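# Hang the blue mug on the mug tree

## Task

Put the blue mug on the mug tree so that it hangs there by its handle and does not rest on or touch the tree's base.

## Robot and tools

Robot: two arms, left_arm (with a left hand, base near scene y = +0.288 m) and right_arm (with a right hand, base near y = -0.301 m). Each hand has five fingers. A camera stand behind the arms is fixed to the floor. Loose objects may get a brief push from outside now and then.

Frames. Scene frame: origin at table-top height, halfway between the nominal bases; +x points out over the table, +y toward left_arm, +z up. Camera names do not follow left/right sides. Every hand pose, velocity and Hand target in a result is given in that arm's own base frame, which sits close to the scene frame but shifted to the base listed above. end_effector_position is in metres and end_effector_quat_wxyz is an orientation; both can be a few cm or degrees off. Fixed cameras and the table are in the scene frame.

Hand point: a spot 0.05 m in front of the palm and 0.15 m from the wrist mount along the fingers. Its +z runs along straight fingers (their tips reach 0.06-0.07 m past it), +y comes out of the palm, and +x goes across the palm away from the thumb on the right hand, toward the thumb on the left hand. A bracket on the little-finger side of the wrist sticks out and can collide.

The 28-number row (used by execute_actions and move): one row covers both arms. Numbers 1-6 are left_arm dx, dy, dz, rx, ry, rz; 7-12 are the left hand's motors in the order little, ring, middle, index, thumb_bend, thumb_turn; 13 is left force_limit, 14 left speed; 15-20 are right_arm dx..rz; 21-26 the right hand's motors in the same order; 27 right force_limit, 28 right speed. All numbers lie in [-1, 1].
- Pose numbers are offsets, not poses: they shift the Hand target that stood when the action or move began, along that arm's base axes. 1.0 equals 0.6 m for dx, dy, dz and 180 degrees for rx, ry, rz, which together form one rotation vector turned about the Hand target's position. Within an action, every row is measured from that same start, so rows do not add up; a new action or call does add on. Six zeros re-request the current Hand target.
- Motor numbers are absolute targets: +1 open/straight, -1 closed/curled. thumb_turn +1 puts the thumb beside the palm, -1 in front, facing the fingers. With the thumb in front, the hand can wrap objects about 0.035-0.065 m thick, or a handle down to about 0.025 m.
- force_limit: about 0 N at -1 to 10 N at +1 (15 N on the two thumb motors). speed: nearly 0 at -1, full at +0.48 and above. For a soft grip close at speed -0.94 or less.
- To leave a hand alone, resend the eight hand numbers last executed for it; if none yet, send its hand_measured six values plus hand_force_limit and hand_speed. To tighten, raise force_limit and send a more closed target than hand_measured; to loosen, send a more open one.

Tools.
- execute_actions(actions, cameras): actions is a list of actions; each action is up to 15 rows, one per 1/30 s step, the last row repeated to fill 15. cameras is a list of names (cam_high, cam_left_wrist, cam_right_wrist, or "all"); images come by default only with an empty actions list.
- move(target, speed, blend, blocking, cameras): target is one 28-number row or a list of up to 15 rows, each offset from the same starting Hand targets. speed is the top path speed in m/s (0.002 to 4.3, default 0.25; turning up to twice that in rad/s), one value or one per target. blend, in metres, rounds corners of a list (0 = full stop at each). blocking=false returns after about 0.5 s while motion continues. Paths are straight lines that do not avoid obstacles or the other arm. The result adds a move: line with an ending such as done, off_target, moving, held or fault, plus limits (paced = clipped, held = steps withheld). An arm not named there is done.
- wait(seconds 0-10, cameras): lets time pass with last commands held.
- stop(cameras): brakes a running move.
- zoom_image(camera, region [x0,y0,x1,y1] pixels, at most 504 by 504): enlarges part of the newest image of that camera.
- show_instructions(): shows the reference pages.
- finished_scene(scene 1 optional): ends the scene for good.

Results also list Joint positions (rad), joint velocities, joint torques (own weight included, noisy), Hand target, and per hand hand_measured, hand_stopped_by (moving, target, force, stalled, fault), hand_load_n (positive means the finger is pushed open; a lost grip shows as near 0), hand_force_limit, hand_speed. MOTOR HOT warns of heating; OVER-TEMPERATURE FAULT means the arm went limp for 30-60 s.

Behaviour to expect: the hand point often rests 1-3 cm (up to 5) below or short of the command; send the missing distance as a new offset. Orientation commands are clipped to within 40 degrees of the current one per step. Small lifts can even end lower; small turns can shift the point. A blocked arm keeps pressing until commanded back past its hand point.

Avoid: knocking objects out of the work area, dropping or releasing moving items, fast contacts with fixed or heavy things, strong finger loads, any contact or squeezing between the two hands, paths near an arm's own base (go around it), and holding stretched-out or loaded poses so long that motors overheat. Joint ranges (rad): waist ±2.880, shoulder 0 to 3.142, elbow 0 to 3.019, wrist pitch -1.693 to 1.571, wrist yaw ±1.571, wrist roll ±2.094. Cameras are 672x504; wrist camera poses follow the arm and may lag during motion.

Each tool is called after "Emit:" as name(argument=value, ...) on one line, values as JSON.

Reference images:

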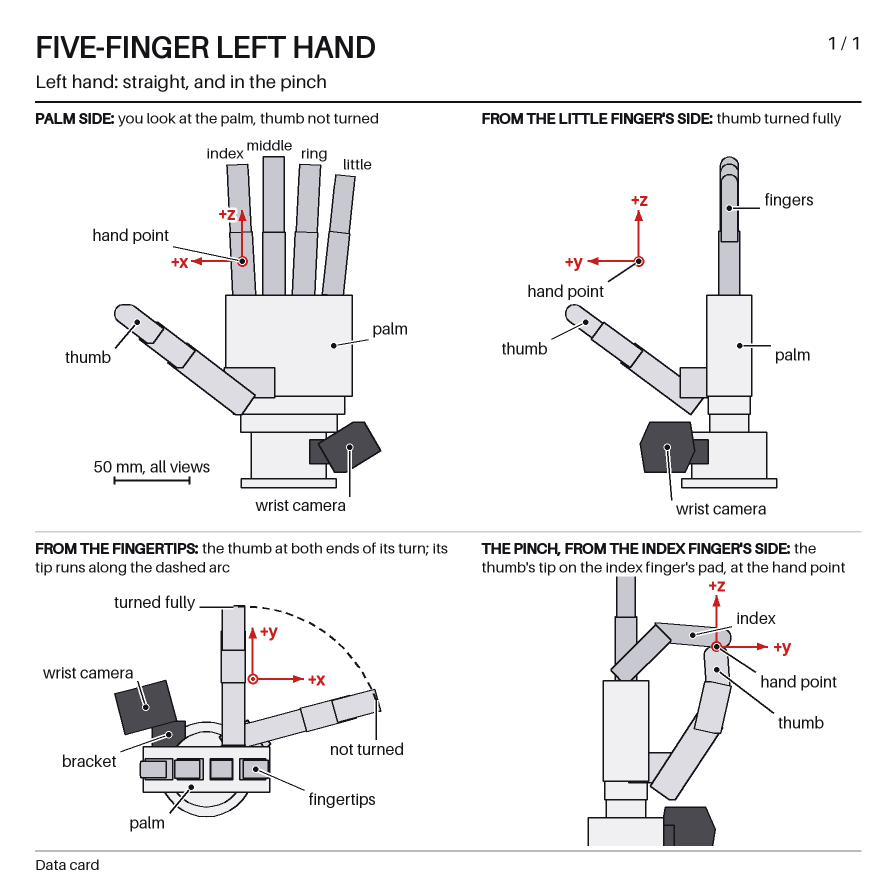

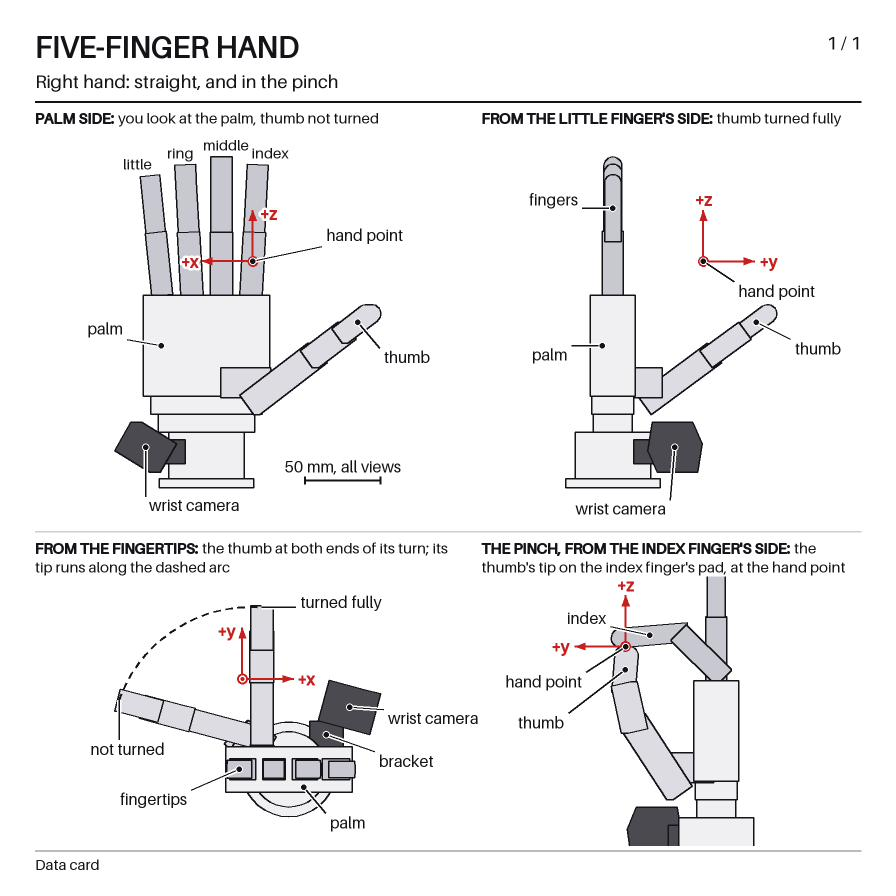

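## Session

Emit:
execute_actions(actions=[])

Scene clock: 0.00 s.
left_arm: end_effector_position=(+0.6561, -0.1088, +0.3611) hand_measured=(+1.000, +1.000, +1.000, +1.000, +1.000, +1.000) hand_load_n=(+0.0, +0.0, +0.0, +0.0, +0.0, +0.0) hand_stopped_by=(target, target, target, target, target, target) hand_force_limit=0.00 hand_speed=-0.80 end_effector_quat_wxyz=(-0.383, +0.791, -0.470, +0.087) | right_arm: end_effector_position=(+0.0886, -0.2295, +0.1179) hand_measured=(+1.000, +1.000, +1.000, +1.000, +1.000, +1.000) hand_load_n=(+0.0, +0.0, +0.5, +0.0, +0.0, -0.5) hand_stopped_by=(target, target, target, target, target, target) hand_force_limit=0.00 hand_speed=-0.80 end_effector_quat_wxyz=(+0.418, +0.772, -0.466, -0.109)
Joint positions: left_arm=[-0.282 1.953 2.367 -1.538 -0.697 -0.616] | right_arm=[-0.494 1.385 0.689 -1.233 0.839 -0.817]
Joint velocities: within noise
Joint torques (N m): no reading
Heat: left arm: hottest waist 30 °C; right arm: hottest wrist pitch 28 °C.
Hand target: left_arm +0.6593, -0.1098, +0.3675; -0.385, +0.791, -0.466, +0.095 | right_arm +0.0928, -0.2317, +0.1194; +0.418, +0.772, -0.468, -0.105

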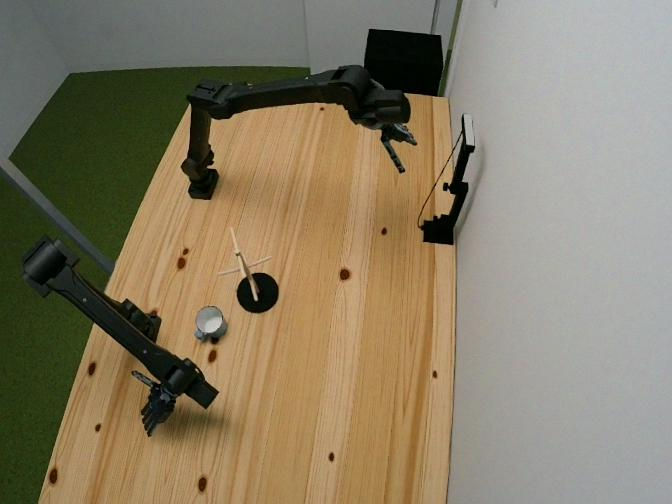

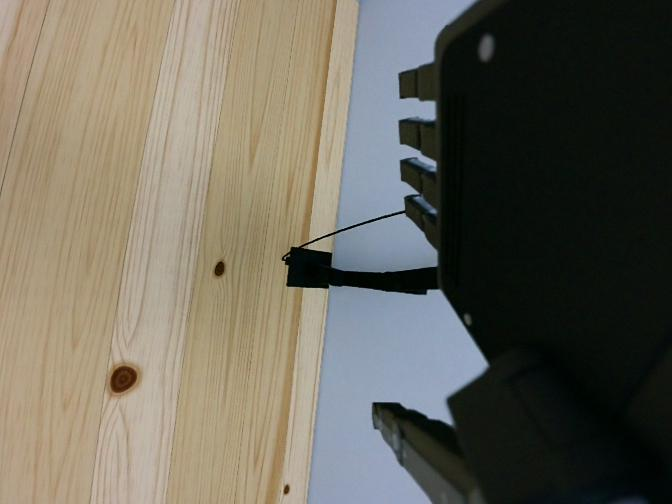

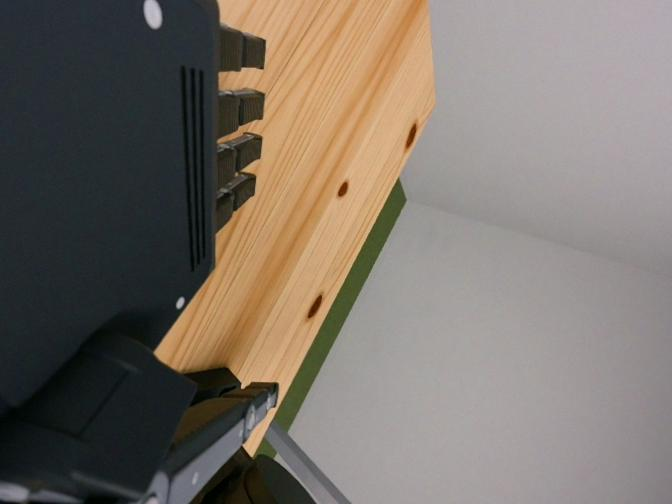

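Emit:
zoom_image(camera="cam_high", region=[170, 210, 310, 350])

Emit:
zoom_image(camera="cam_high", region=[0, 0, 504, 504])

Scaled by 3.600 from the camera's 672x504 image, which has a finer 960x720 frame.

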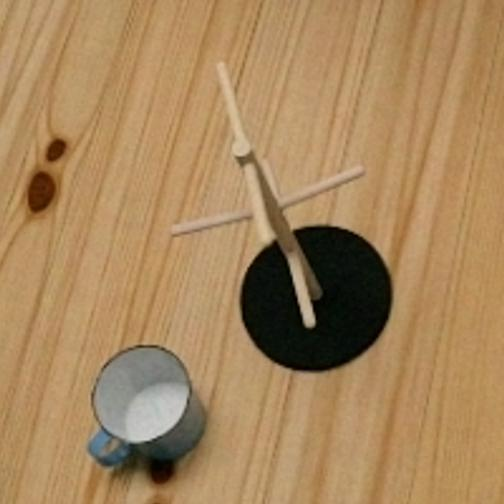

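Scaled by 1.000.

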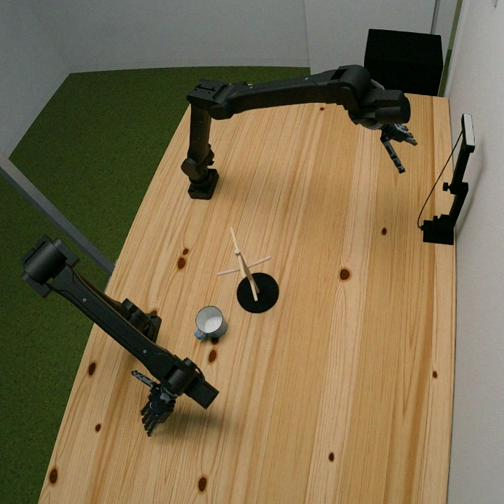

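Emit:
zoom_image(camera="cam_high", region=[210, 220, 290, 320])

Emit:
zoom_image(camera="cam_high", region=[180, 295, 240, 355])

Scaled by 5.040 from the camera's 672x504 image, which has a finer 960x720 frame.

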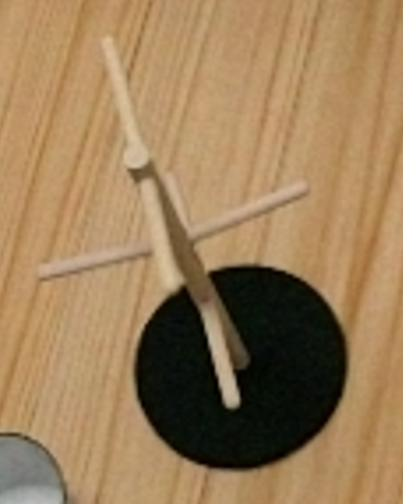

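Scaled by 8.400 from the camera's 672x504 image, which has a finer 960x720 frame.

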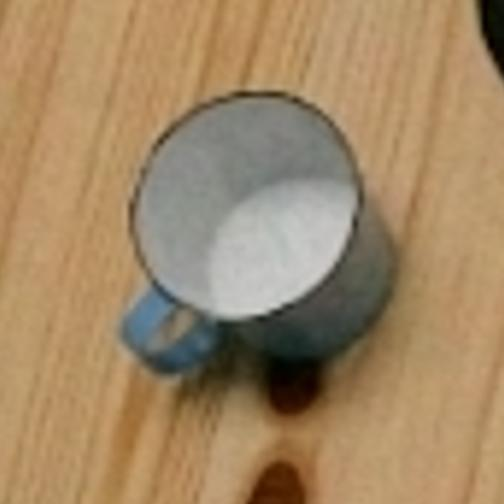

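Emit:
move(target=[-0.607,-0.05,-0.146,-0.3475,0.1819,-0.1553,1,1,1,1,1,1,0,-0.8,0,0,0,0,0,0,1,1,1,1,1,1,0,-0.8], cameras=["all"])

Scene clock: 8.57 s.
left_arm: end_effector_position=(+0.2977, -0.1436, +0.2769) hand_measured=(+1.000, +1.000, +1.000, +1.000, +1.000, +1.000) hand_load_n=(+0.0, +0.0, +0.0, +0.0, +0.0, +0.0) hand_stopped_by=(target, target, target, target, target, target) hand_force_limit=0.00 hand_speed=-0.80 end_effector_quat_wxyz=(+0.244, +0.738, -0.602, +0.185) | right_arm: end_effector_position=(+0.0886, -0.2295, +0.1179) hand_measured=(+1.000, +1.000, +1.000, +1.000, +1.000, +1.000) hand_load_n=(+0.0, +0.0, +0.0, +0.0, +0.0, +0.0) hand_stopped_by=(target, target, target, target, target, target) hand_force_limit=0.00 hand_speed=-0.80 end_effector_quat_wxyz=(+0.418, +0.772, -0.466, -0.109)
Joint positions: left_arm=[0.011 1.274 1.196 -1.527 0.621 -0.18] | right_arm=[-0.494 1.385 0.689 -1.233 0.839 -0.817]
Joint torques (N m): left_arm=[0.44 -7.3 7.79 -0.12 0.59 0.16] | right_arm=[-0.32 -6.59 7.79 -0.46 0.58 -0.12]
Heat: left arm: hottest elbow 31 °C; right arm: hottest wrist pitch 28 °C.
Hand target: left_arm +0.2950, -0.1399, +0.2800; +0.242, +0.738, -0.601, +0.189 | right_arm +0.0928, -0.2317, +0.1194; +0.418, +0.772, -0.468, -0.105
Off the commanded pose: left_arm 0.005 m, 0 deg | right_arm 0.005 m, 0 deg.
move: done
camera_calibration:
cam_left_wrist: T_world_to_cam=[[0.99996, -0.00616647, -0.00653538, -0.301494], [0.00318568, -0.436785, 0.89956, -0.307972], [-0.00840167, -0.899545, -0.436747, 0.103911], [0, 0, 0, 1]] pos_world=[0.303336, -0.0429042, 0.320452]

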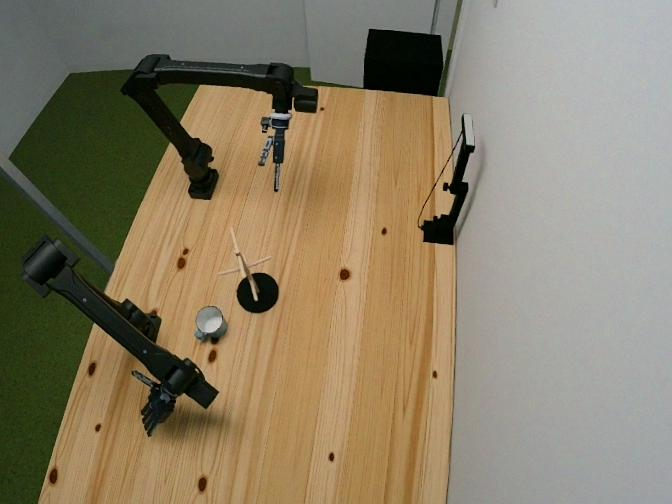

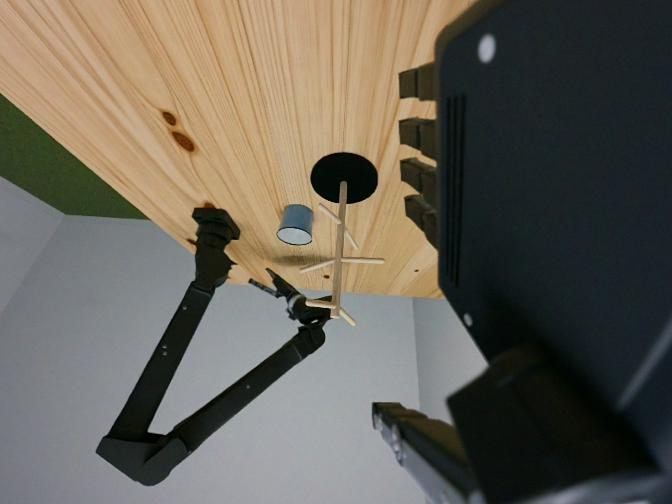

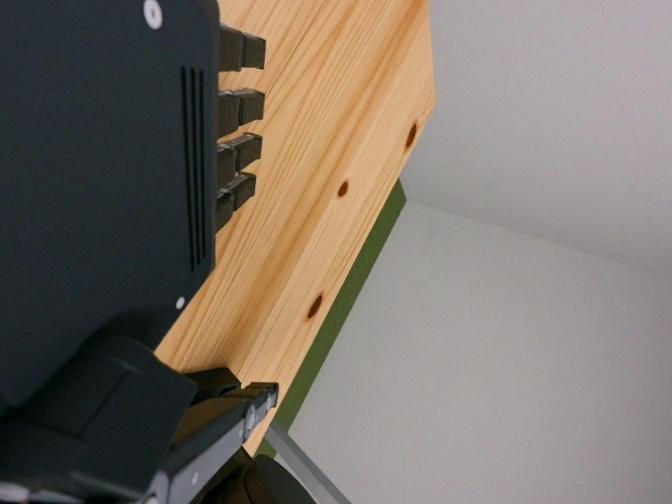

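Emit:
zoom_image(camera="cam_left_wrist", region=[260, 140, 400, 340])

Scaled by 2.520 from the camera's 672x504 image, which has a finer 960x720 frame.

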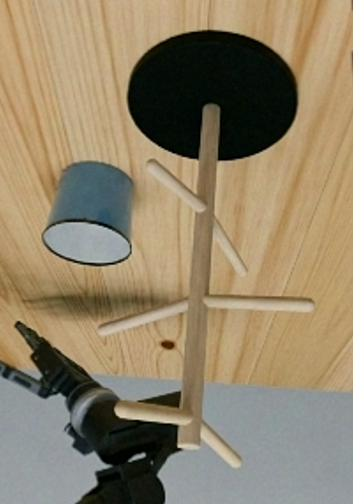

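Emit:
move(target=[[-0.395,-0.28,0.0617,0.1146,-0.3692,-0.123,1,1,1,1,1,-1,0,-0.3,0,0,0,0,0,0,1,1,1,1,1,1,0,-0.8],[-0.2483,-0.63,-0.055,0.1146,-0.3692,-0.123,1,1,1,1,1,-1,0,-0.3,0,0,0,0,0,0,1,1,1,1,1,1,0,-0.8]], blend=[0.05, 0], cameras=["all"])

Scene clock: 26.33 s.
left_arm: end_effector_position=(+0.1384, -0.5019, +0.2281) hand_measured=(+1.000, +1.000, +1.000, +1.000, +1.000, -1.000) hand_load_n=(+0.0, +0.5, +0.0, +0.0, +0.0, +0.0) hand_stopped_by=(target, target, target, target, target, target) hand_force_limit=0.00 hand_speed=-0.30 end_effector_quat_wxyz=(+0.225, -0.419, +0.788, -0.390) | right_arm: end_effector_position=(+0.0886, -0.2295, +0.1179) hand_measured=(+1.000, +1.000, +1.000, +1.000, +1.000, +1.000) hand_load_n=(+0.0, +0.0, +0.0, +0.0, +0.0, +0.0) hand_stopped_by=(target, target, target, target, target, target) hand_force_limit=0.00 hand_speed=-0.80 end_effector_quat_wxyz=(+0.418, +0.772, -0.466, -0.109)
Joint positions: left_arm=[-1.445 1.317 1.146 -0.691 -0.672 -0.594] | right_arm=[-0.494 1.385 0.689 -1.233 0.839 -0.817]
Joint torques (N m): left_arm=[0.32 -7 12.66 1.92 -0.46 0.26] | right_arm=[-0.09 -6.59 7.66 -0.4 0.57 -0.09]
Heat: left arm: hottest elbow 34 °C; right arm: hottest wrist pitch 28 °C.
Hand target: left_arm +0.1461, -0.5180, +0.2471; +0.221, -0.424, +0.779, -0.407 | right_arm +0.0928, -0.2317, +0.1194; +0.418, +0.772, -0.468, -0.105
Off the commanded pose: left_arm 0.026 m, 2 deg | right_arm 0.005 m, 0 deg.
move: off_target (left_arm)
camera_calibration:
cam_left_wrist: T_world_to_cam=[[0.352037, -0.505759, 0.787577, -0.48691], [-0.886639, -0.449803, 0.107467, -0.122685], [0.299902, -0.736128, -0.606773, -0.162926], [0, 0, 0, 1]] pos_world=[0.111495, -0.421378, 0.297804]

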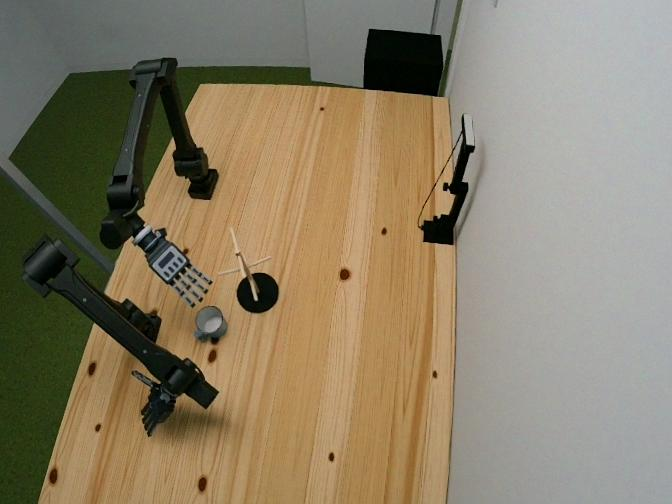

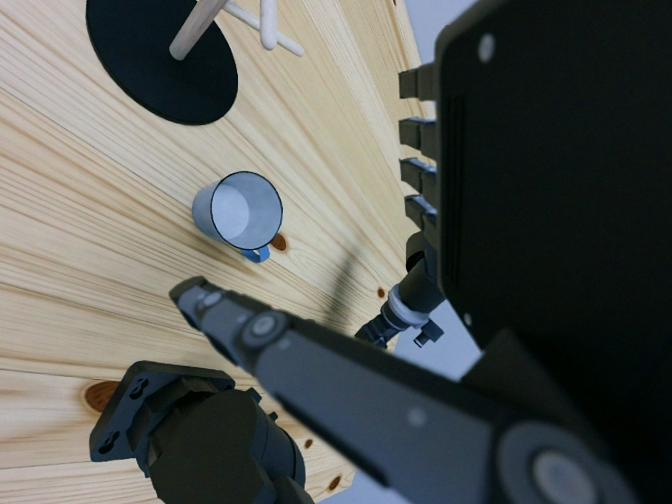

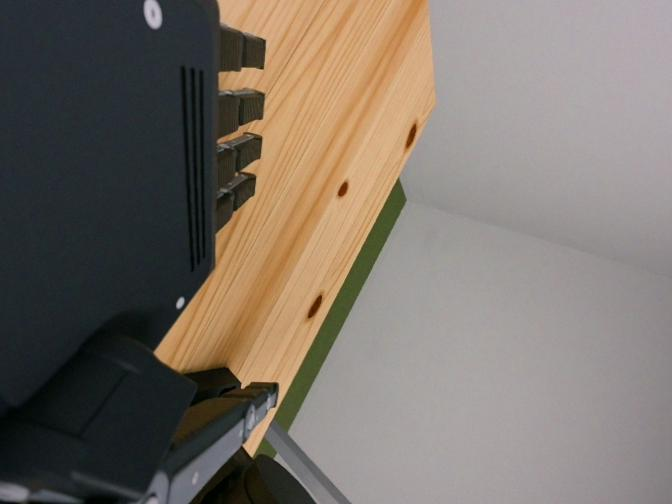

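Emit:
zoom_image(camera="cam_left_wrist", region=[170, 150, 310, 290])

Emit:
zoom_image(camera="cam_high", region=[80, 180, 300, 400])

Scaled by 3.600 from the camera's 672x504 image, which has a finer 960x720 frame.

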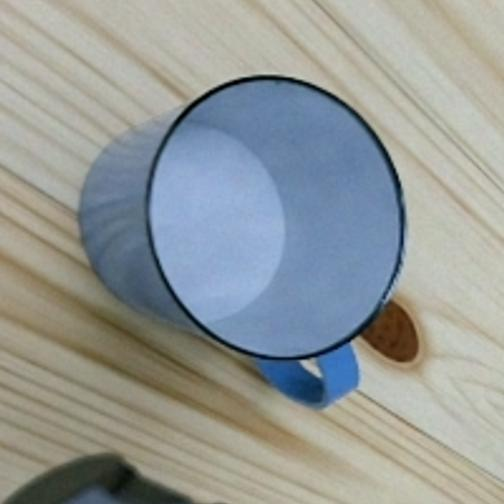

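Scaled by 2.291 from the camera's 672x504 image, which has a finer 960x720 frame.

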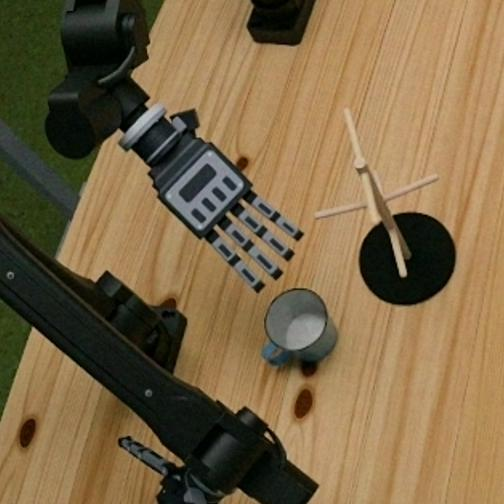

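Emit:
move(target=[0.0715,-0.065,-0.16,0.0157,0.0242,0,1,1,1,1,1,-1,0,-0.3,0,0,0,0,0,0,1,1,1,1,1,1,0,-0.8], cameras=["cam_high","cam_left_wrist"])

Scene clock: 30.57 s.
left_arm: end_effector_position=(+0.1812, -0.5413, +0.1356) hand_measured=(+1.000, +1.000, +1.000, +1.000, +1.000, -1.000) hand_load_n=(+0.0, +0.0, +0.0, +0.0, +0.0, +0.0) hand_stopped_by=(target, target, target, target, target, target) hand_force_limit=0.00 hand_speed=-0.30 end_effector_quat_wxyz=(+0.204, -0.431, +0.804, -0.354) | right_arm: end_effector_position=(+0.0886, -0.2295, +0.1179) hand_measured=(+1.000, +1.000, +1.000, +1.000, +1.000, +1.000) hand_load_n=(+0.0, +0.0, +0.0, +0.0, +0.0, +0.0) hand_stopped_by=(target, target, target, target, target, target) hand_force_limit=0.00 hand_speed=-0.80 end_effector_quat_wxyz=(+0.418, +0.772, -0.466, -0.109)
Joint positions: left_arm=[-1.341 1.53 1.146 -0.517 -0.556 -0.556] | right_arm=[-0.494 1.385 0.689 -1.233 0.839 -0.817]
Joint torques (N m): left_arm=[0.03 -9.7 11.19 1.91 -0.4 0.25] | right_arm=[-0.56 -6.83 7.64 -0.4 0.57 -0.14]
Heat: left arm: hottest elbow 36 °C; right arm: hottest wrist pitch 28 °C.
Hand target: left_arm +0.1889, -0.5570, +0.1510; +0.201, -0.433, +0.797, -0.371 | right_arm +0.0928, -0.2317, +0.1194; +0.418, +0.772, -0.468, -0.105
Off the commanded pose: left_arm 0.023 m, 2 deg | right_arm 0.005 m, 0 deg.
move: off_target (left_arm)
camera_calibration:
cam_left_wrist: T_world_to_cam=[[0.416189, -0.538982, 0.732315, -0.471159], [-0.873144, -0.461682, 0.156428, -0.108181], [0.253785, -0.70452, -0.662755, -0.227921], [0, 0, 0, 1]] pos_world=[0.159477, -0.464466, 0.210903]
Images, in order (width x height): cam_high 672x504, cam_left_wrist 672x504.

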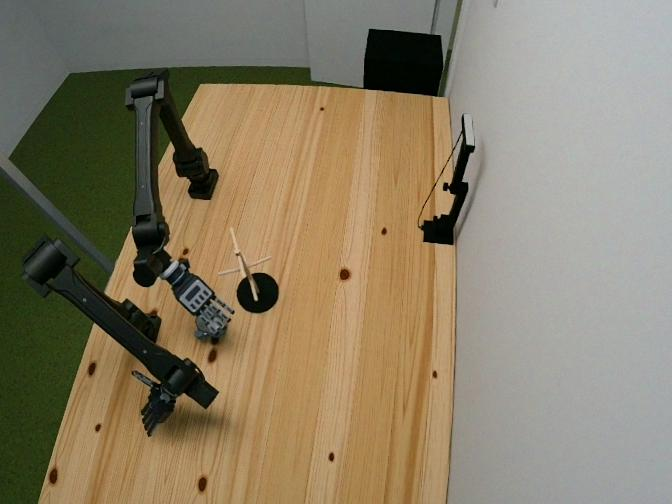

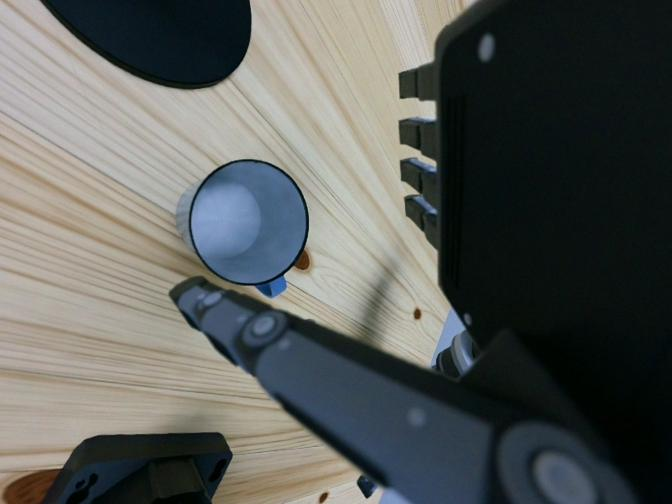

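Emit:
move(target=[0,0,-0.083,0,0,0,1,1,1,1,1,-1,0,-0.3,0,0,0,0,0,0,1,1,1,1,1,1,0,-0.8], cameras=["cam_high","cam_left_wrist"], speed=0.15)

Scene clock: 32.53 s.
left_arm: end_effector_position=(+0.1841, -0.5545, +0.1055) hand_measured=(+1.000, +1.000, +1.000, +1.000, +1.000, -1.000) hand_load_n=(+0.0, +0.0, +0.0, +0.0, +0.0, +0.0) hand_stopped_by=(target, target, target, target, target, target) hand_force_limit=0.00 hand_speed=-0.30 end_effector_quat_wxyz=(+0.200, -0.433, +0.797, -0.371) | right_arm: end_effector_position=(+0.0886, -0.2295, +0.1179) hand_measured=(+1.000, +1.000, +1.000, +1.000, +1.000, +1.000) hand_load_n=(+0.0, +0.0, +0.0, +0.0, +0.0, +0.0) hand_stopped_by=(target, target, target, target, target, target) hand_force_limit=0.00 hand_speed=-0.80 end_effector_quat_wxyz=(+0.418, +0.772, -0.466, -0.109)
Joint positions: left_arm=[-1.341 1.581 1.104 -0.385 -0.555 -0.556] | right_arm=[-0.494 1.385 0.689 -1.233 0.839 -0.817]
Joint torques (N m): left_arm=[-0.03 -9.47 8.34 2 -0.4 0.21] | right_arm=[-0.26 -6.3 7.79 -0.35 0.57 -0.11]
Heat: left arm: hottest elbow 36 °C; right arm: hottest wrist pitch 28 °C.
Hand target: left_arm +0.1888, -0.5569, +0.1011; +0.201, -0.433, +0.797, -0.371 | right_arm +0.0928, -0.2317, +0.1194; +0.418, +0.772, -0.468, -0.105
Off the commanded pose: left_arm 0.007 m, 0 deg | right_arm 0.005 m, 0 deg.
move: done
camera_calibration:
cam_left_wrist: T_world_to_cam=[[0.409576, -0.511493, 0.755396, -0.443374], [-0.874812, -0.455066, 0.166189, -0.103958], [0.258751, -0.728896, -0.633844, -0.2754], [0, 0, 0, 1]] pos_world=[0.161911, -0.474829, 0.177639]
Images, in order (width x height): cam_high 672x504, cam_left_wrist 672x504.

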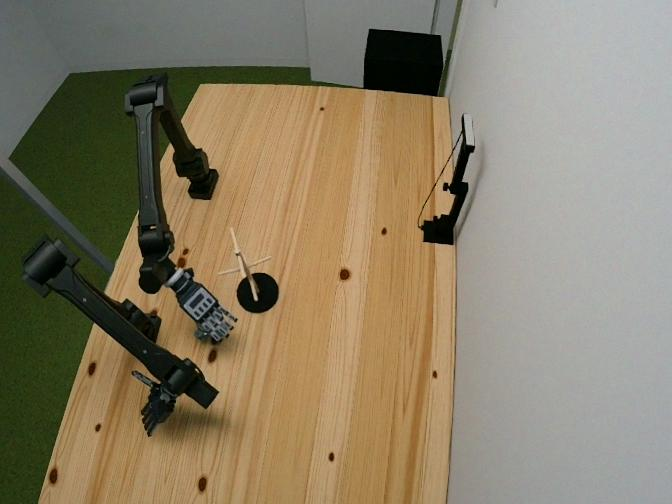

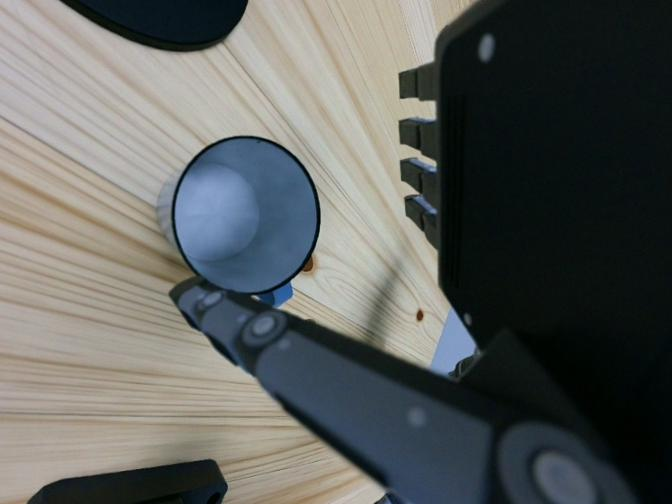

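Emit:
move(target=[-0.0067,0.0242,-0.025,0,0,0,1,1,1,1,1,-1,0,-0.3,0,0,0,0,0,0,1,1,1,1,1,1,0,-0.8], cameras=["cam_left_wrist"], speed=0.15)

Scene clock: 34.97 s.
left_arm: end_effector_position=(+0.1810, -0.5413, +0.0840) hand_measured=(+1.000, +1.000, +1.000, +1.000, +1.000, -1.000) hand_load_n=(+0.0, +0.0, +0.0, +0.0, +0.0, +0.0) hand_stopped_by=(target, target, target, target, target, target) hand_force_limit=0.00 hand_speed=-0.30 end_effector_quat_wxyz=(+0.201, -0.433, +0.799, -0.366) | right_arm: end_effector_position=(+0.0886, -0.2295, +0.1179) hand_measured=(+1.000, +1.000, +1.000, +1.000, +1.000, +1.000) hand_load_n=(+0.0, +0.0, +0.0, +0.0, +0.0, +0.0) hand_stopped_by=(target, target, target, target, target, target) hand_force_limit=0.00 hand_speed=-0.80 end_effector_quat_wxyz=(+0.418, +0.772, -0.466, -0.109)
Joint positions: left_arm=[-1.341 1.581 1.044 -0.337 -0.555 -0.556] | right_arm=[-0.494 1.385 0.689 -1.233 0.839 -0.817]
Joint torques (N m): left_arm=[-0.15 -10.29 7.72 2.04 -0.44 0.19] | right_arm=[-0.32 -6.65 7.79 -0.4 0.56 -0.11]
Heat: left arm: hottest elbow 36 °C; right arm: hottest wrist pitch 28 °C.
Hand target: left_arm +0.1848, -0.5424, +0.0860; +0.201, -0.433, +0.797, -0.371 | right_arm +0.0928, -0.2317, +0.1194; +0.418, +0.772, -0.468, -0.105
Off the commanded pose: left_arm 0.004 m, 1 deg | right_arm 0.005 m, 0 deg.
move: done
camera_calibration:
cam_left_wrist: T_world_to_cam=[[0.411437, -0.51958, 0.748836, -0.423357], [-0.874406, -0.456832, 0.163457, -0.0979249], [0.257163, -0.72204, -0.642282, -0.273918], [0, 0, 0, 1]] pos_world=[0.159, -0.462483, 0.157099]
Images, in order (width x height): cam_left_wrist 672x504.

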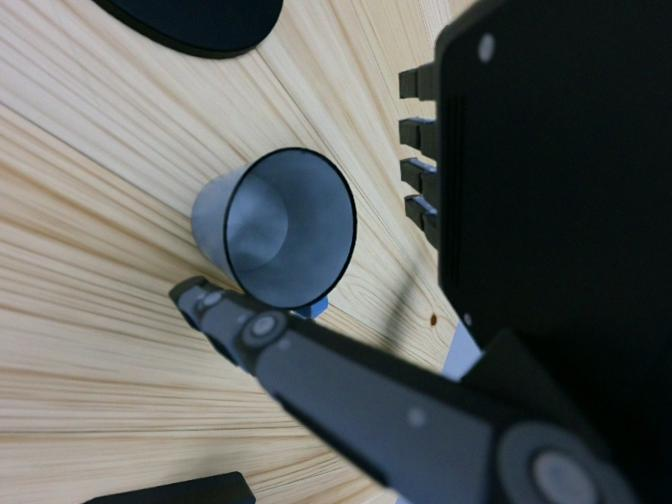

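Emit:
move(target=[0.0,0.0,-0.0575,0,0,0,1,1,1,1,1,-1,0,-0.3,0,0,0,0,0,0,1,1,1,1,1,1,0,-0.8], cameras=["cam_left_wrist"], speed=0.1)

Scene clock: 36.47 s.
left_arm: end_effector_position=(+0.1811, -0.5416, +0.0586) hand_measured=(+1.000, +1.000, +1.000, +1.000, +1.000, -1.000) hand_load_n=(+0.0, +0.0, +0.0, +0.0, +0.0, +0.0) hand_stopped_by=(target, target, target, target, target, target) hand_force_limit=0.00 hand_speed=-0.30 end_effector_quat_wxyz=(+0.199, -0.434, +0.796, -0.373) | right_arm: end_effector_position=(+0.0886, -0.2295, +0.1179) hand_measured=(+1.000, +1.000, +1.000, +1.000, +1.000, +1.000) hand_load_n=(+0.0, +0.0, +0.0, +0.0, +0.0, +0.0) hand_stopped_by=(target, target, target, target, target, target) hand_force_limit=0.00 hand_speed=-0.80 end_effector_quat_wxyz=(+0.418, +0.772, -0.466, -0.109)
Joint positions: left_arm=[-1.341 1.616 1 -0.242 -0.555 -0.556] | right_arm=[-0.494 1.385 0.689 -1.233 0.839 -0.817]
Joint torques (N m): left_arm=[-0.09 -9.11 7.56 2.07 -0.43 0.2] | right_arm=[-0.38 -6.89 7.62 -0.29 0.58 -0.13]
Heat: left arm: hottest elbow 36 °C; right arm: hottest wrist pitch 28 °C.
Hand target: left_arm +0.1848, -0.5424, +0.0516; +0.201, -0.433, +0.797, -0.371 | right_arm +0.0928, -0.2317, +0.1194; +0.418, +0.772, -0.468, -0.105
Off the commanded pose: left_arm 0.008 m, 0 deg | right_arm 0.005 m, 0 deg.
move: done
camera_calibration:
cam_left_wrist: T_world_to_cam=[[0.408644, -0.507589, 0.758527, -0.397982], [-0.87504, -0.454142, 0.167513, -0.0924593], [0.259451, -0.732195, -0.629743, -0.297121], [0, 0, 0, 1]] pos_world=[0.158816, -0.461551, 0.130258]
Images, in order (width x height): cam_left_wrist 672x504.

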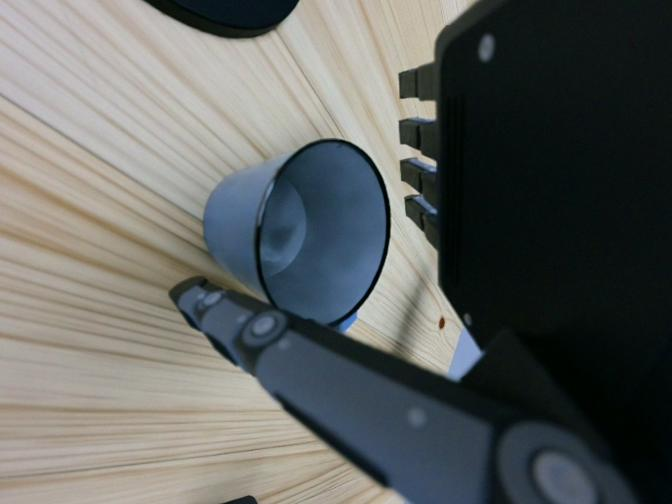

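Emit:
move(target=[0.0,0.0,-0.018,0,0,0,1,1,1,1,1,-1,0,-0.3,0,0,0,0,0,0,1,1,1,1,1,1,0,-0.8], cameras=["cam_left_wrist"], speed=0.1)

Scene clock: 37.53 s.
left_arm: end_effector_position=(+0.1814, -0.5427, +0.0498) hand_measured=(+1.000, +1.000, +1.000, +1.000, +1.000, -1.000) hand_load_n=(+0.0, +0.0, +0.0, +0.0, +0.0, +0.0) hand_stopped_by=(target, target, target, target, target, target) hand_force_limit=0.00 hand_speed=-0.30 end_effector_quat_wxyz=(+0.199, -0.434, +0.795, -0.375) | right_arm: end_effector_position=(+0.0886, -0.2295, +0.1179) hand_measured=(+1.000, +1.000, +1.000, +1.000, +1.000, +1.000) hand_load_n=(+0.0, +0.0, +0.0, +0.0, +0.0, +0.0) hand_stopped_by=(target, target, target, target, target, target) hand_force_limit=0.00 hand_speed=-0.80 end_effector_quat_wxyz=(+0.418, +0.772, -0.466, -0.109)
Joint positions: left_arm=[-1.341 1.632 0.991 -0.212 -0.555 -0.556] | right_arm=[-0.494 1.385 0.689 -1.233 0.839 -0.817]
Joint torques (N m): left_arm=[-0.09 -9.05 7.3 2.06 -0.43 0.2] | right_arm=[-0.44 -6.65 7.66 -0.38 0.57 -0.12]
Heat: left arm: hottest elbow 36 °C; right arm: hottest wrist pitch 28 °C.
Hand target: left_arm +0.1849, -0.5425, +0.0410; +0.201, -0.433, +0.797, -0.371 | right_arm +0.0928, -0.2317, +0.1194; +0.418, +0.772, -0.468, -0.105
Off the commanded pose: left_arm 0.010 m, 1 deg | right_arm 0.005 m, 0 deg.
move: done
camera_calibration:
cam_left_wrist: T_world_to_cam=[[0.408045, -0.504698, 0.760776, -0.390514], [-0.875138, -0.4536, 0.168466, -0.0911286], [0.260063, -0.734525, -0.626769, -0.305013], [0, 0, 0, 1]] pos_world=[0.15892, -0.462467, 0.121272]
Images, in order (width x height): cam_left_wrist 672x504.

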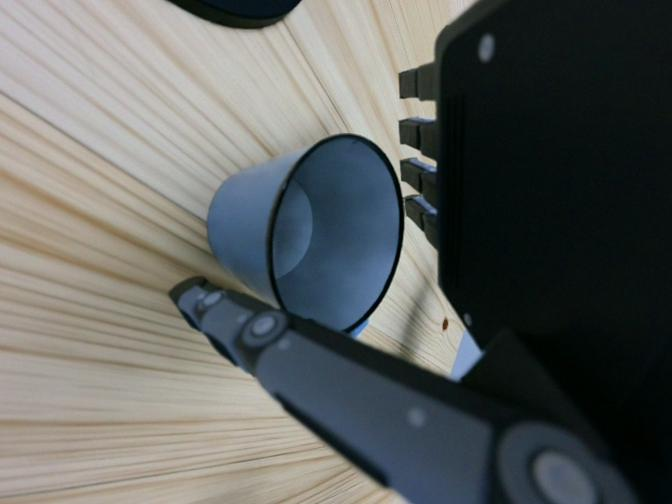

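Emit:
move(target=[[0,0,0,0,0,0,1,1,0.65,0.65,1,-1,-0.2,-0.6,0,0,0,0,0,0,1,1,1,1,1,1,0,-0.8],[0,0,0,0,0,0,1,1,-0.1,-0.1,1,-1,-0.2,-0.93,0,0,0,0,0,0,1,1,1,1,1,1,0,-0.8]], cameras=["cam_left_wrist","cam_high"], speed=0.1)

Scene clock: 40.30 s.
left_arm: end_effector_position=(+0.1816, -0.5439, +0.0506) hand_measured=(+1.000, +1.000, +0.364, +0.350, +1.000, -1.000) hand_load_n=(+0.0, +0.0, +3.5, +4.0, +2.0, +1.0) hand_stopped_by=(target, target, force, force, target, target) hand_force_limit=-0.20 hand_speed=-0.93 end_effector_quat_wxyz=(+0.198, -0.434, +0.794, -0.377) | right_arm: end_effector_position=(+0.0886, -0.2295, +0.1179) hand_measured=(+1.000, +1.000, +1.000, +1.000, +1.000, +1.000) hand_load_n=(+0.0, +0.0, +0.0, +0.0, +0.5, +0.0) hand_stopped_by=(target, target, target, target, target, target) hand_force_limit=0.00 hand_speed=-0.80 end_effector_quat_wxyz=(+0.418, +0.772, -0.466, -0.109)
Joint positions: left_arm=[-1.341 1.632 0.991 -0.207 -0.555 -0.556] | right_arm=[-0.494 1.385 0.689 -1.233 0.839 -0.817]
Joint torques (N m): left_arm=[-0.15 -9.05 7.3 1.8 -0.41 0.19] | right_arm=[-0.38 -6.65 7.64 -0.36 0.56 -0.13]
Heat: left arm: hottest elbow 36 °C; right arm: hottest wrist pitch 28 °C.
Hand target: left_arm +0.1849, -0.5426, +0.0410; +0.201, -0.433, +0.796, -0.371 | right_arm +0.0928, -0.2317, +0.1194; +0.418, +0.772, -0.468, -0.105
Off the commanded pose: left_arm 0.010 m, 1 deg | right_arm 0.005 m, 0 deg.
move: done
camera_calibration:
cam_left_wrist: T_world_to_cam=[[0.407073, -0.500749, 0.763899, -0.389601], [-0.875358, -0.452711, 0.169708, -0.0910344], [0.260845, -0.737769, -0.622621, -0.307528], [0, 0, 0, 1]] pos_world=[0.159125, -0.463189, 0.121592]
Images, in order (width x height): cam_high 672x504, cam_left_wrist 672x504.

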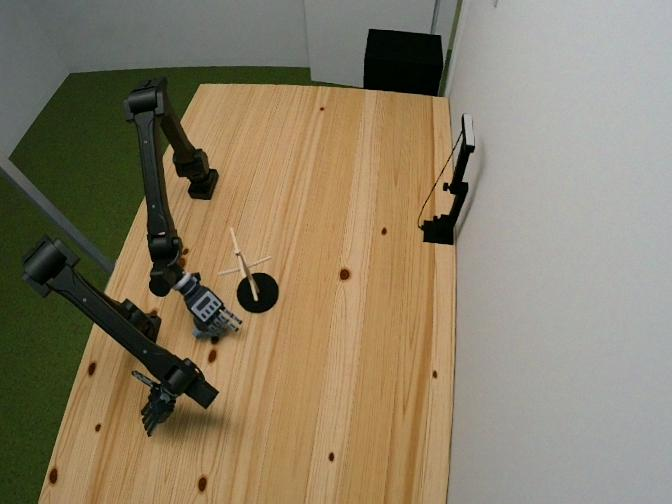

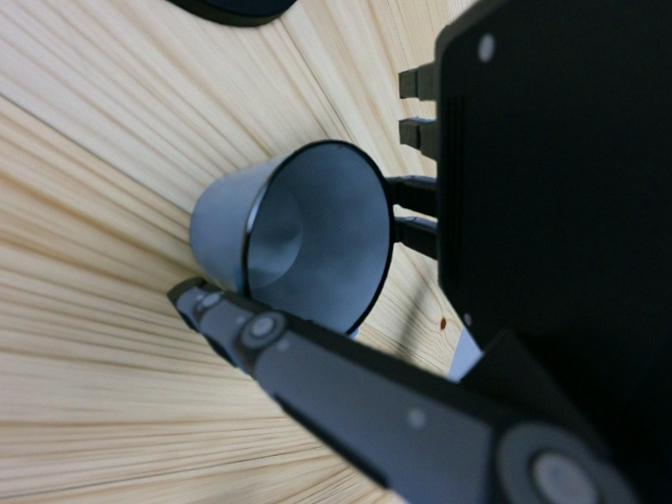

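Emit:
move(target=[[0,0,0,0,0,0,1,1,-0.15,-0.15,1,-1,0.3,-0.9,0,0,0,0,0,0,1,1,1,1,1,1,0,-0.8]], cameras=["cam_left_wrist"], speed=0.1)

Scene clock: 40.97 s.
left_arm: end_effector_position=(+0.1817, -0.5440, +0.0507) hand_measured=(+1.000, +1.000, +0.330, +0.324, +1.000, -1.000) hand_load_n=(+0.0, +0.0, +8.5, +6.5, +4.0, +2.0) hand_stopped_by=(target, target, force, force, target, target) hand_force_limit=0.30 hand_speed=-0.90 end_effector_quat_wxyz=(+0.198, -0.434, +0.794, -0.377) | right_arm: end_effector_position=(+0.0886, -0.2295, +0.1179) hand_measured=(+1.000, +1.000, +1.000, +1.000, +1.000, +1.000) hand_load_n=(+0.0, +0.0, +0.0, +0.0, +0.0, +0.0) hand_stopped_by=(target, target, target, target, target, target) hand_force_limit=0.00 hand_speed=-0.80 end_effector_quat_wxyz=(+0.418, +0.772, -0.466, -0.109)
Joint positions: left_arm=[-1.341 1.632 0.991 -0.207 -0.555 -0.556] | right_arm=[-0.494 1.385 0.689 -1.233 0.839 -0.817]
Joint torques (N m): left_arm=[-0.09 -9.05 7.31 1.78 -0.41 0.19] | right_arm=[-0.21 -6.77 7.6 -0.4 0.57 -0.1]
Heat: left arm: hottest elbow 36 °C; right arm: hottest wrist pitch 28 °C.
Hand target: left_arm +0.1849, -0.5426, +0.0410; +0.201, -0.433, +0.796, -0.371 | right_arm +0.0928, -0.2317, +0.1194; +0.418, +0.772, -0.468, -0.105
Off the commanded pose: left_arm 0.010 m, 1 deg | right_arm 0.005 m, 0 deg.
move: done
camera_calibration:
cam_left_wrist: T_world_to_cam=[[0.40701, -0.500494, 0.7641, -0.389549], [-0.875384, -0.45262, 0.169816, -0.0910472], [0.260855, -0.737998, -0.622346, -0.307743], [0, 0, 0, 1]] pos_world=[0.159125, -0.46329, 0.121593]
Images, in order (width x height): cam_left_wrist 672x504.

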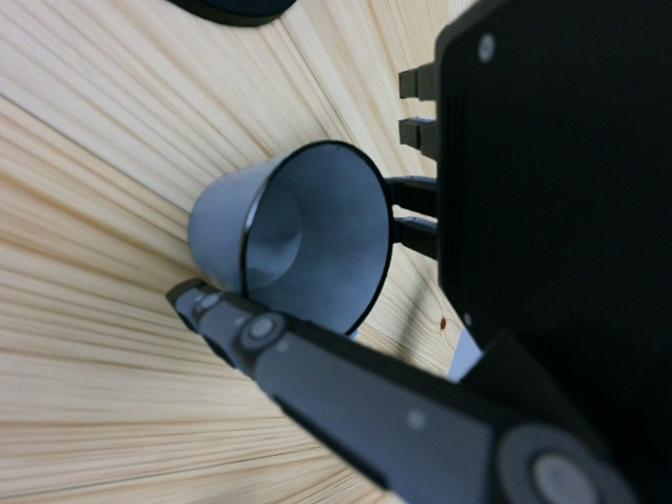

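Emit:
move(target=[0,0,0.1,0,0,0,1,1,-0.15,-0.15,1,-1,0.3,-0.9,0,0,0,0,0,0,1,1,1,1,1,1,0,-0.8], cameras=["cam_left_wrist","cam_high"], speed=0.1)

Scene clock: 42.40 s.
left_arm: end_effector_position=(+0.1766, -0.5225, +0.0693) hand_measured=(+1.000, +1.000, +0.330, +0.324, +1.000, -1.000) hand_load_n=(+0.0, +0.0, +8.5, +6.5, +4.0, +2.0) hand_stopped_by=(target, target, force, force, target, target) hand_force_limit=0.30 hand_speed=-0.90 end_effector_quat_wxyz=(+0.207, -0.429, +0.809, -0.345) | right_arm: end_effector_position=(+0.0886, -0.2295, +0.1179) hand_measured=(+1.000, +1.000, +1.000, +1.000, +1.000, +1.000) hand_load_n=(+0.0, +0.0, +0.0, +0.0, +0.0, +0.0) hand_stopped_by=(target, target, target, target, target, target) hand_force_limit=0.00 hand_speed=-0.80 end_effector_quat_wxyz=(+0.418, +0.772, -0.466, -0.109)
Joint positions: left_arm=[-1.341 1.574 1.011 -0.358 -0.555 -0.553] | right_arm=[-0.494 1.385 0.689 -1.233 0.839 -0.817]
Joint torques (N m): left_arm=[-0.21 -11.16 11.56 1.25 -0.48 0.17] | right_arm=[-0.56 -6.59 7.77 -0.29 0.56 -0.1]
Heat: left arm: hottest elbow 36 °C; right arm: hottest wrist pitch 28 °C.
Hand target: left_arm +0.1849, -0.5424, +0.1009; +0.201, -0.433, +0.796, -0.371 | right_arm +0.0928, -0.2317, +0.1194; +0.418, +0.772, -0.468, -0.105
Off the commanded pose: left_arm 0.038 m, 3 deg | right_arm 0.005 m, 0 deg.
move: off_target (left_arm)
camera_calibration:
cam_left_wrist: T_world_to_cam=[[0.417817, -0.555707, 0.718762, -0.418624], [-0.873744, -0.462596, 0.150255, -0.0930253], [0.248999, -0.690793, -0.678826, -0.24828], [0, 0, 0, 1]] pos_world=[0.155449, -0.447176, 0.146329]
Images, in order (width x height): cam_high 672x504, cam_left_wrist 672x504.

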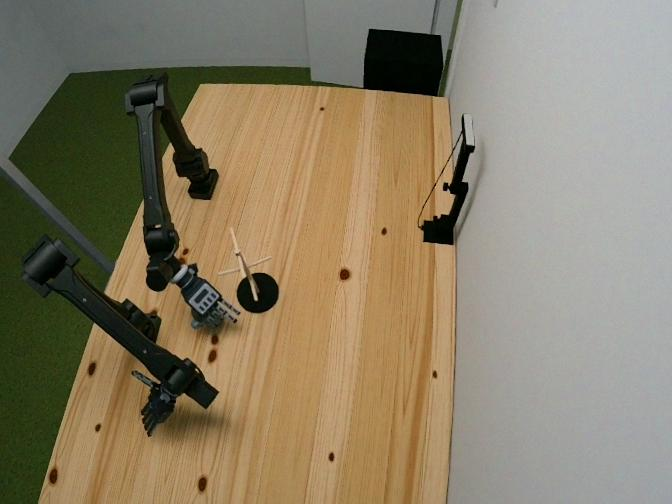

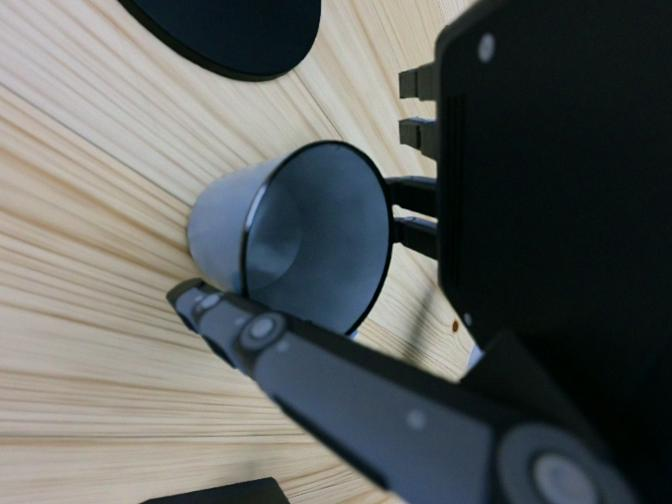

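Emit:
move(target=[[-0.0217,0.029,0.35,0,0,0,1,1,-0.15,-0.15,1,-1,0.3,-0.9,0,0,0,0,0,0,1,1,1,1,1,1,0,-0.8],[-0.115,0.272,0.5,0,0,-0.0853,1,1,-0.15,-0.15,1,-1,0.3,-0.9,0,0,0,0,0,0,1,1,1,1,1,1,0,-0.8],[0.15,0.462,0.515,0,0,-0.1706,1,1,-0.15,-0.15,1,-1,0.3,-0.9,0.513,0.332,0.408,0.325,-0.1172,-0.1605,1,1,1,1,1,1,0,-0.8]], blend=[0.04, 0.05, 0], speed=0.25, cameras=["all"])

Scene clock: 51.80 s.
left_arm: end_effector_position=(+0.2661, -0.2640, +0.3851) hand_measured=(+1.000, +1.000, +0.330, +0.324, +1.000, -1.000) hand_load_n=(+0.0, +0.0, +8.5, +6.5, +4.0, +1.5) hand_stopped_by=(target, target, force, force, target, target) hand_force_limit=0.30 hand_speed=-0.90 end_effector_quat_wxyz=(+0.080, -0.211, +0.890, -0.396) | right_arm: end_effector_position=(+0.3938, -0.0254, +0.3567) hand_measured=(+1.000, +1.000, +1.000, +1.000, +1.000, +1.000) hand_load_n=(+0.0, +0.0, +0.0, +0.0, +0.0, +0.0) hand_stopped_by=(target, target, target, target, target, target) hand_force_limit=0.00 hand_speed=-0.80 end_effector_quat_wxyz=(-0.262, +0.717, -0.644, -0.047)
Joint positions: left_arm=[-0.552 1.031 1.361 -1.16 0.421 0.387] | right_arm=[-0.323 1.452 1.686 -1.67 -0.523 -0.394]
Joint torques (N m): left_arm=[0.38 -3.78 13.45 1.36 0.42 0.15] | right_arm=[-1.32 -9.64 12.52 0.27 -0.47 0.05]
Heat: left arm: hottest elbow 38 °C; right arm: hottest elbow 28 °C.
Hand target: left_arm +0.2750, -0.2652, +0.4100; +0.096, -0.207, +0.883, -0.411 | right_arm +0.4007, -0.0327, +0.3641; -0.132, +0.745, -0.592, -0.277
Off the commanded pose: left_arm 0.026 m, 3 deg | right_arm 0.012 m, 31 deg.
joint sent to its limit (right arm) — joint 4 (wrist pitch), lower limit. The joint targets are off in orientation, not in position.
move: off_target (left_arm, right_arm)
camera_calibration:
cam_left_wrist: T_world_to_cam=[[0.114483, -0.667639, 0.73563, -0.494641], [-0.977772, 0.0552091, 0.202273, 0.201602], [-0.175659, -0.742435, -0.646478, 0.209234], [0, 0, 0, 1]] pos_world=[0.290503, -0.186029, 0.45836]
cam_right_wrist: T_world_to_cam=[[-0.862598, -0.27955, -0.421635, 0.48086], [-0.505879, 0.481971, 0.715395, -0.0453513], [0.00322693, 0.830395, -0.557166, 0.334569], [0, 0, 0, 1]] pos_world=[0.390767, -0.121542, 0.421602]

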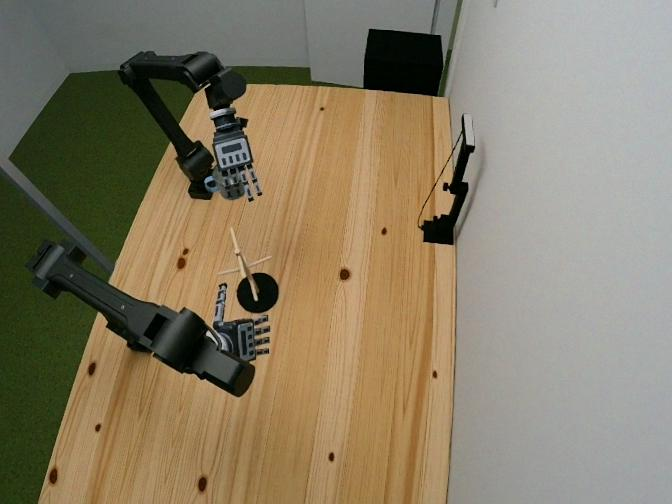

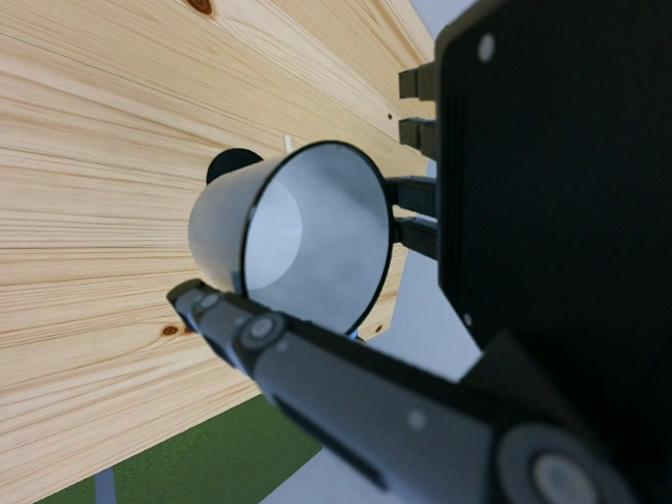

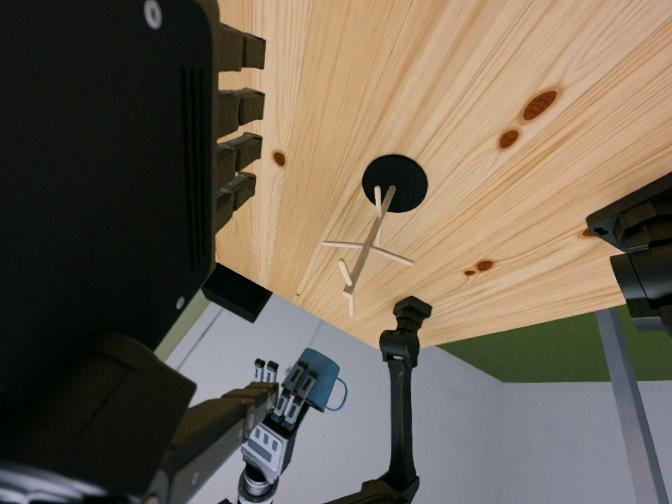

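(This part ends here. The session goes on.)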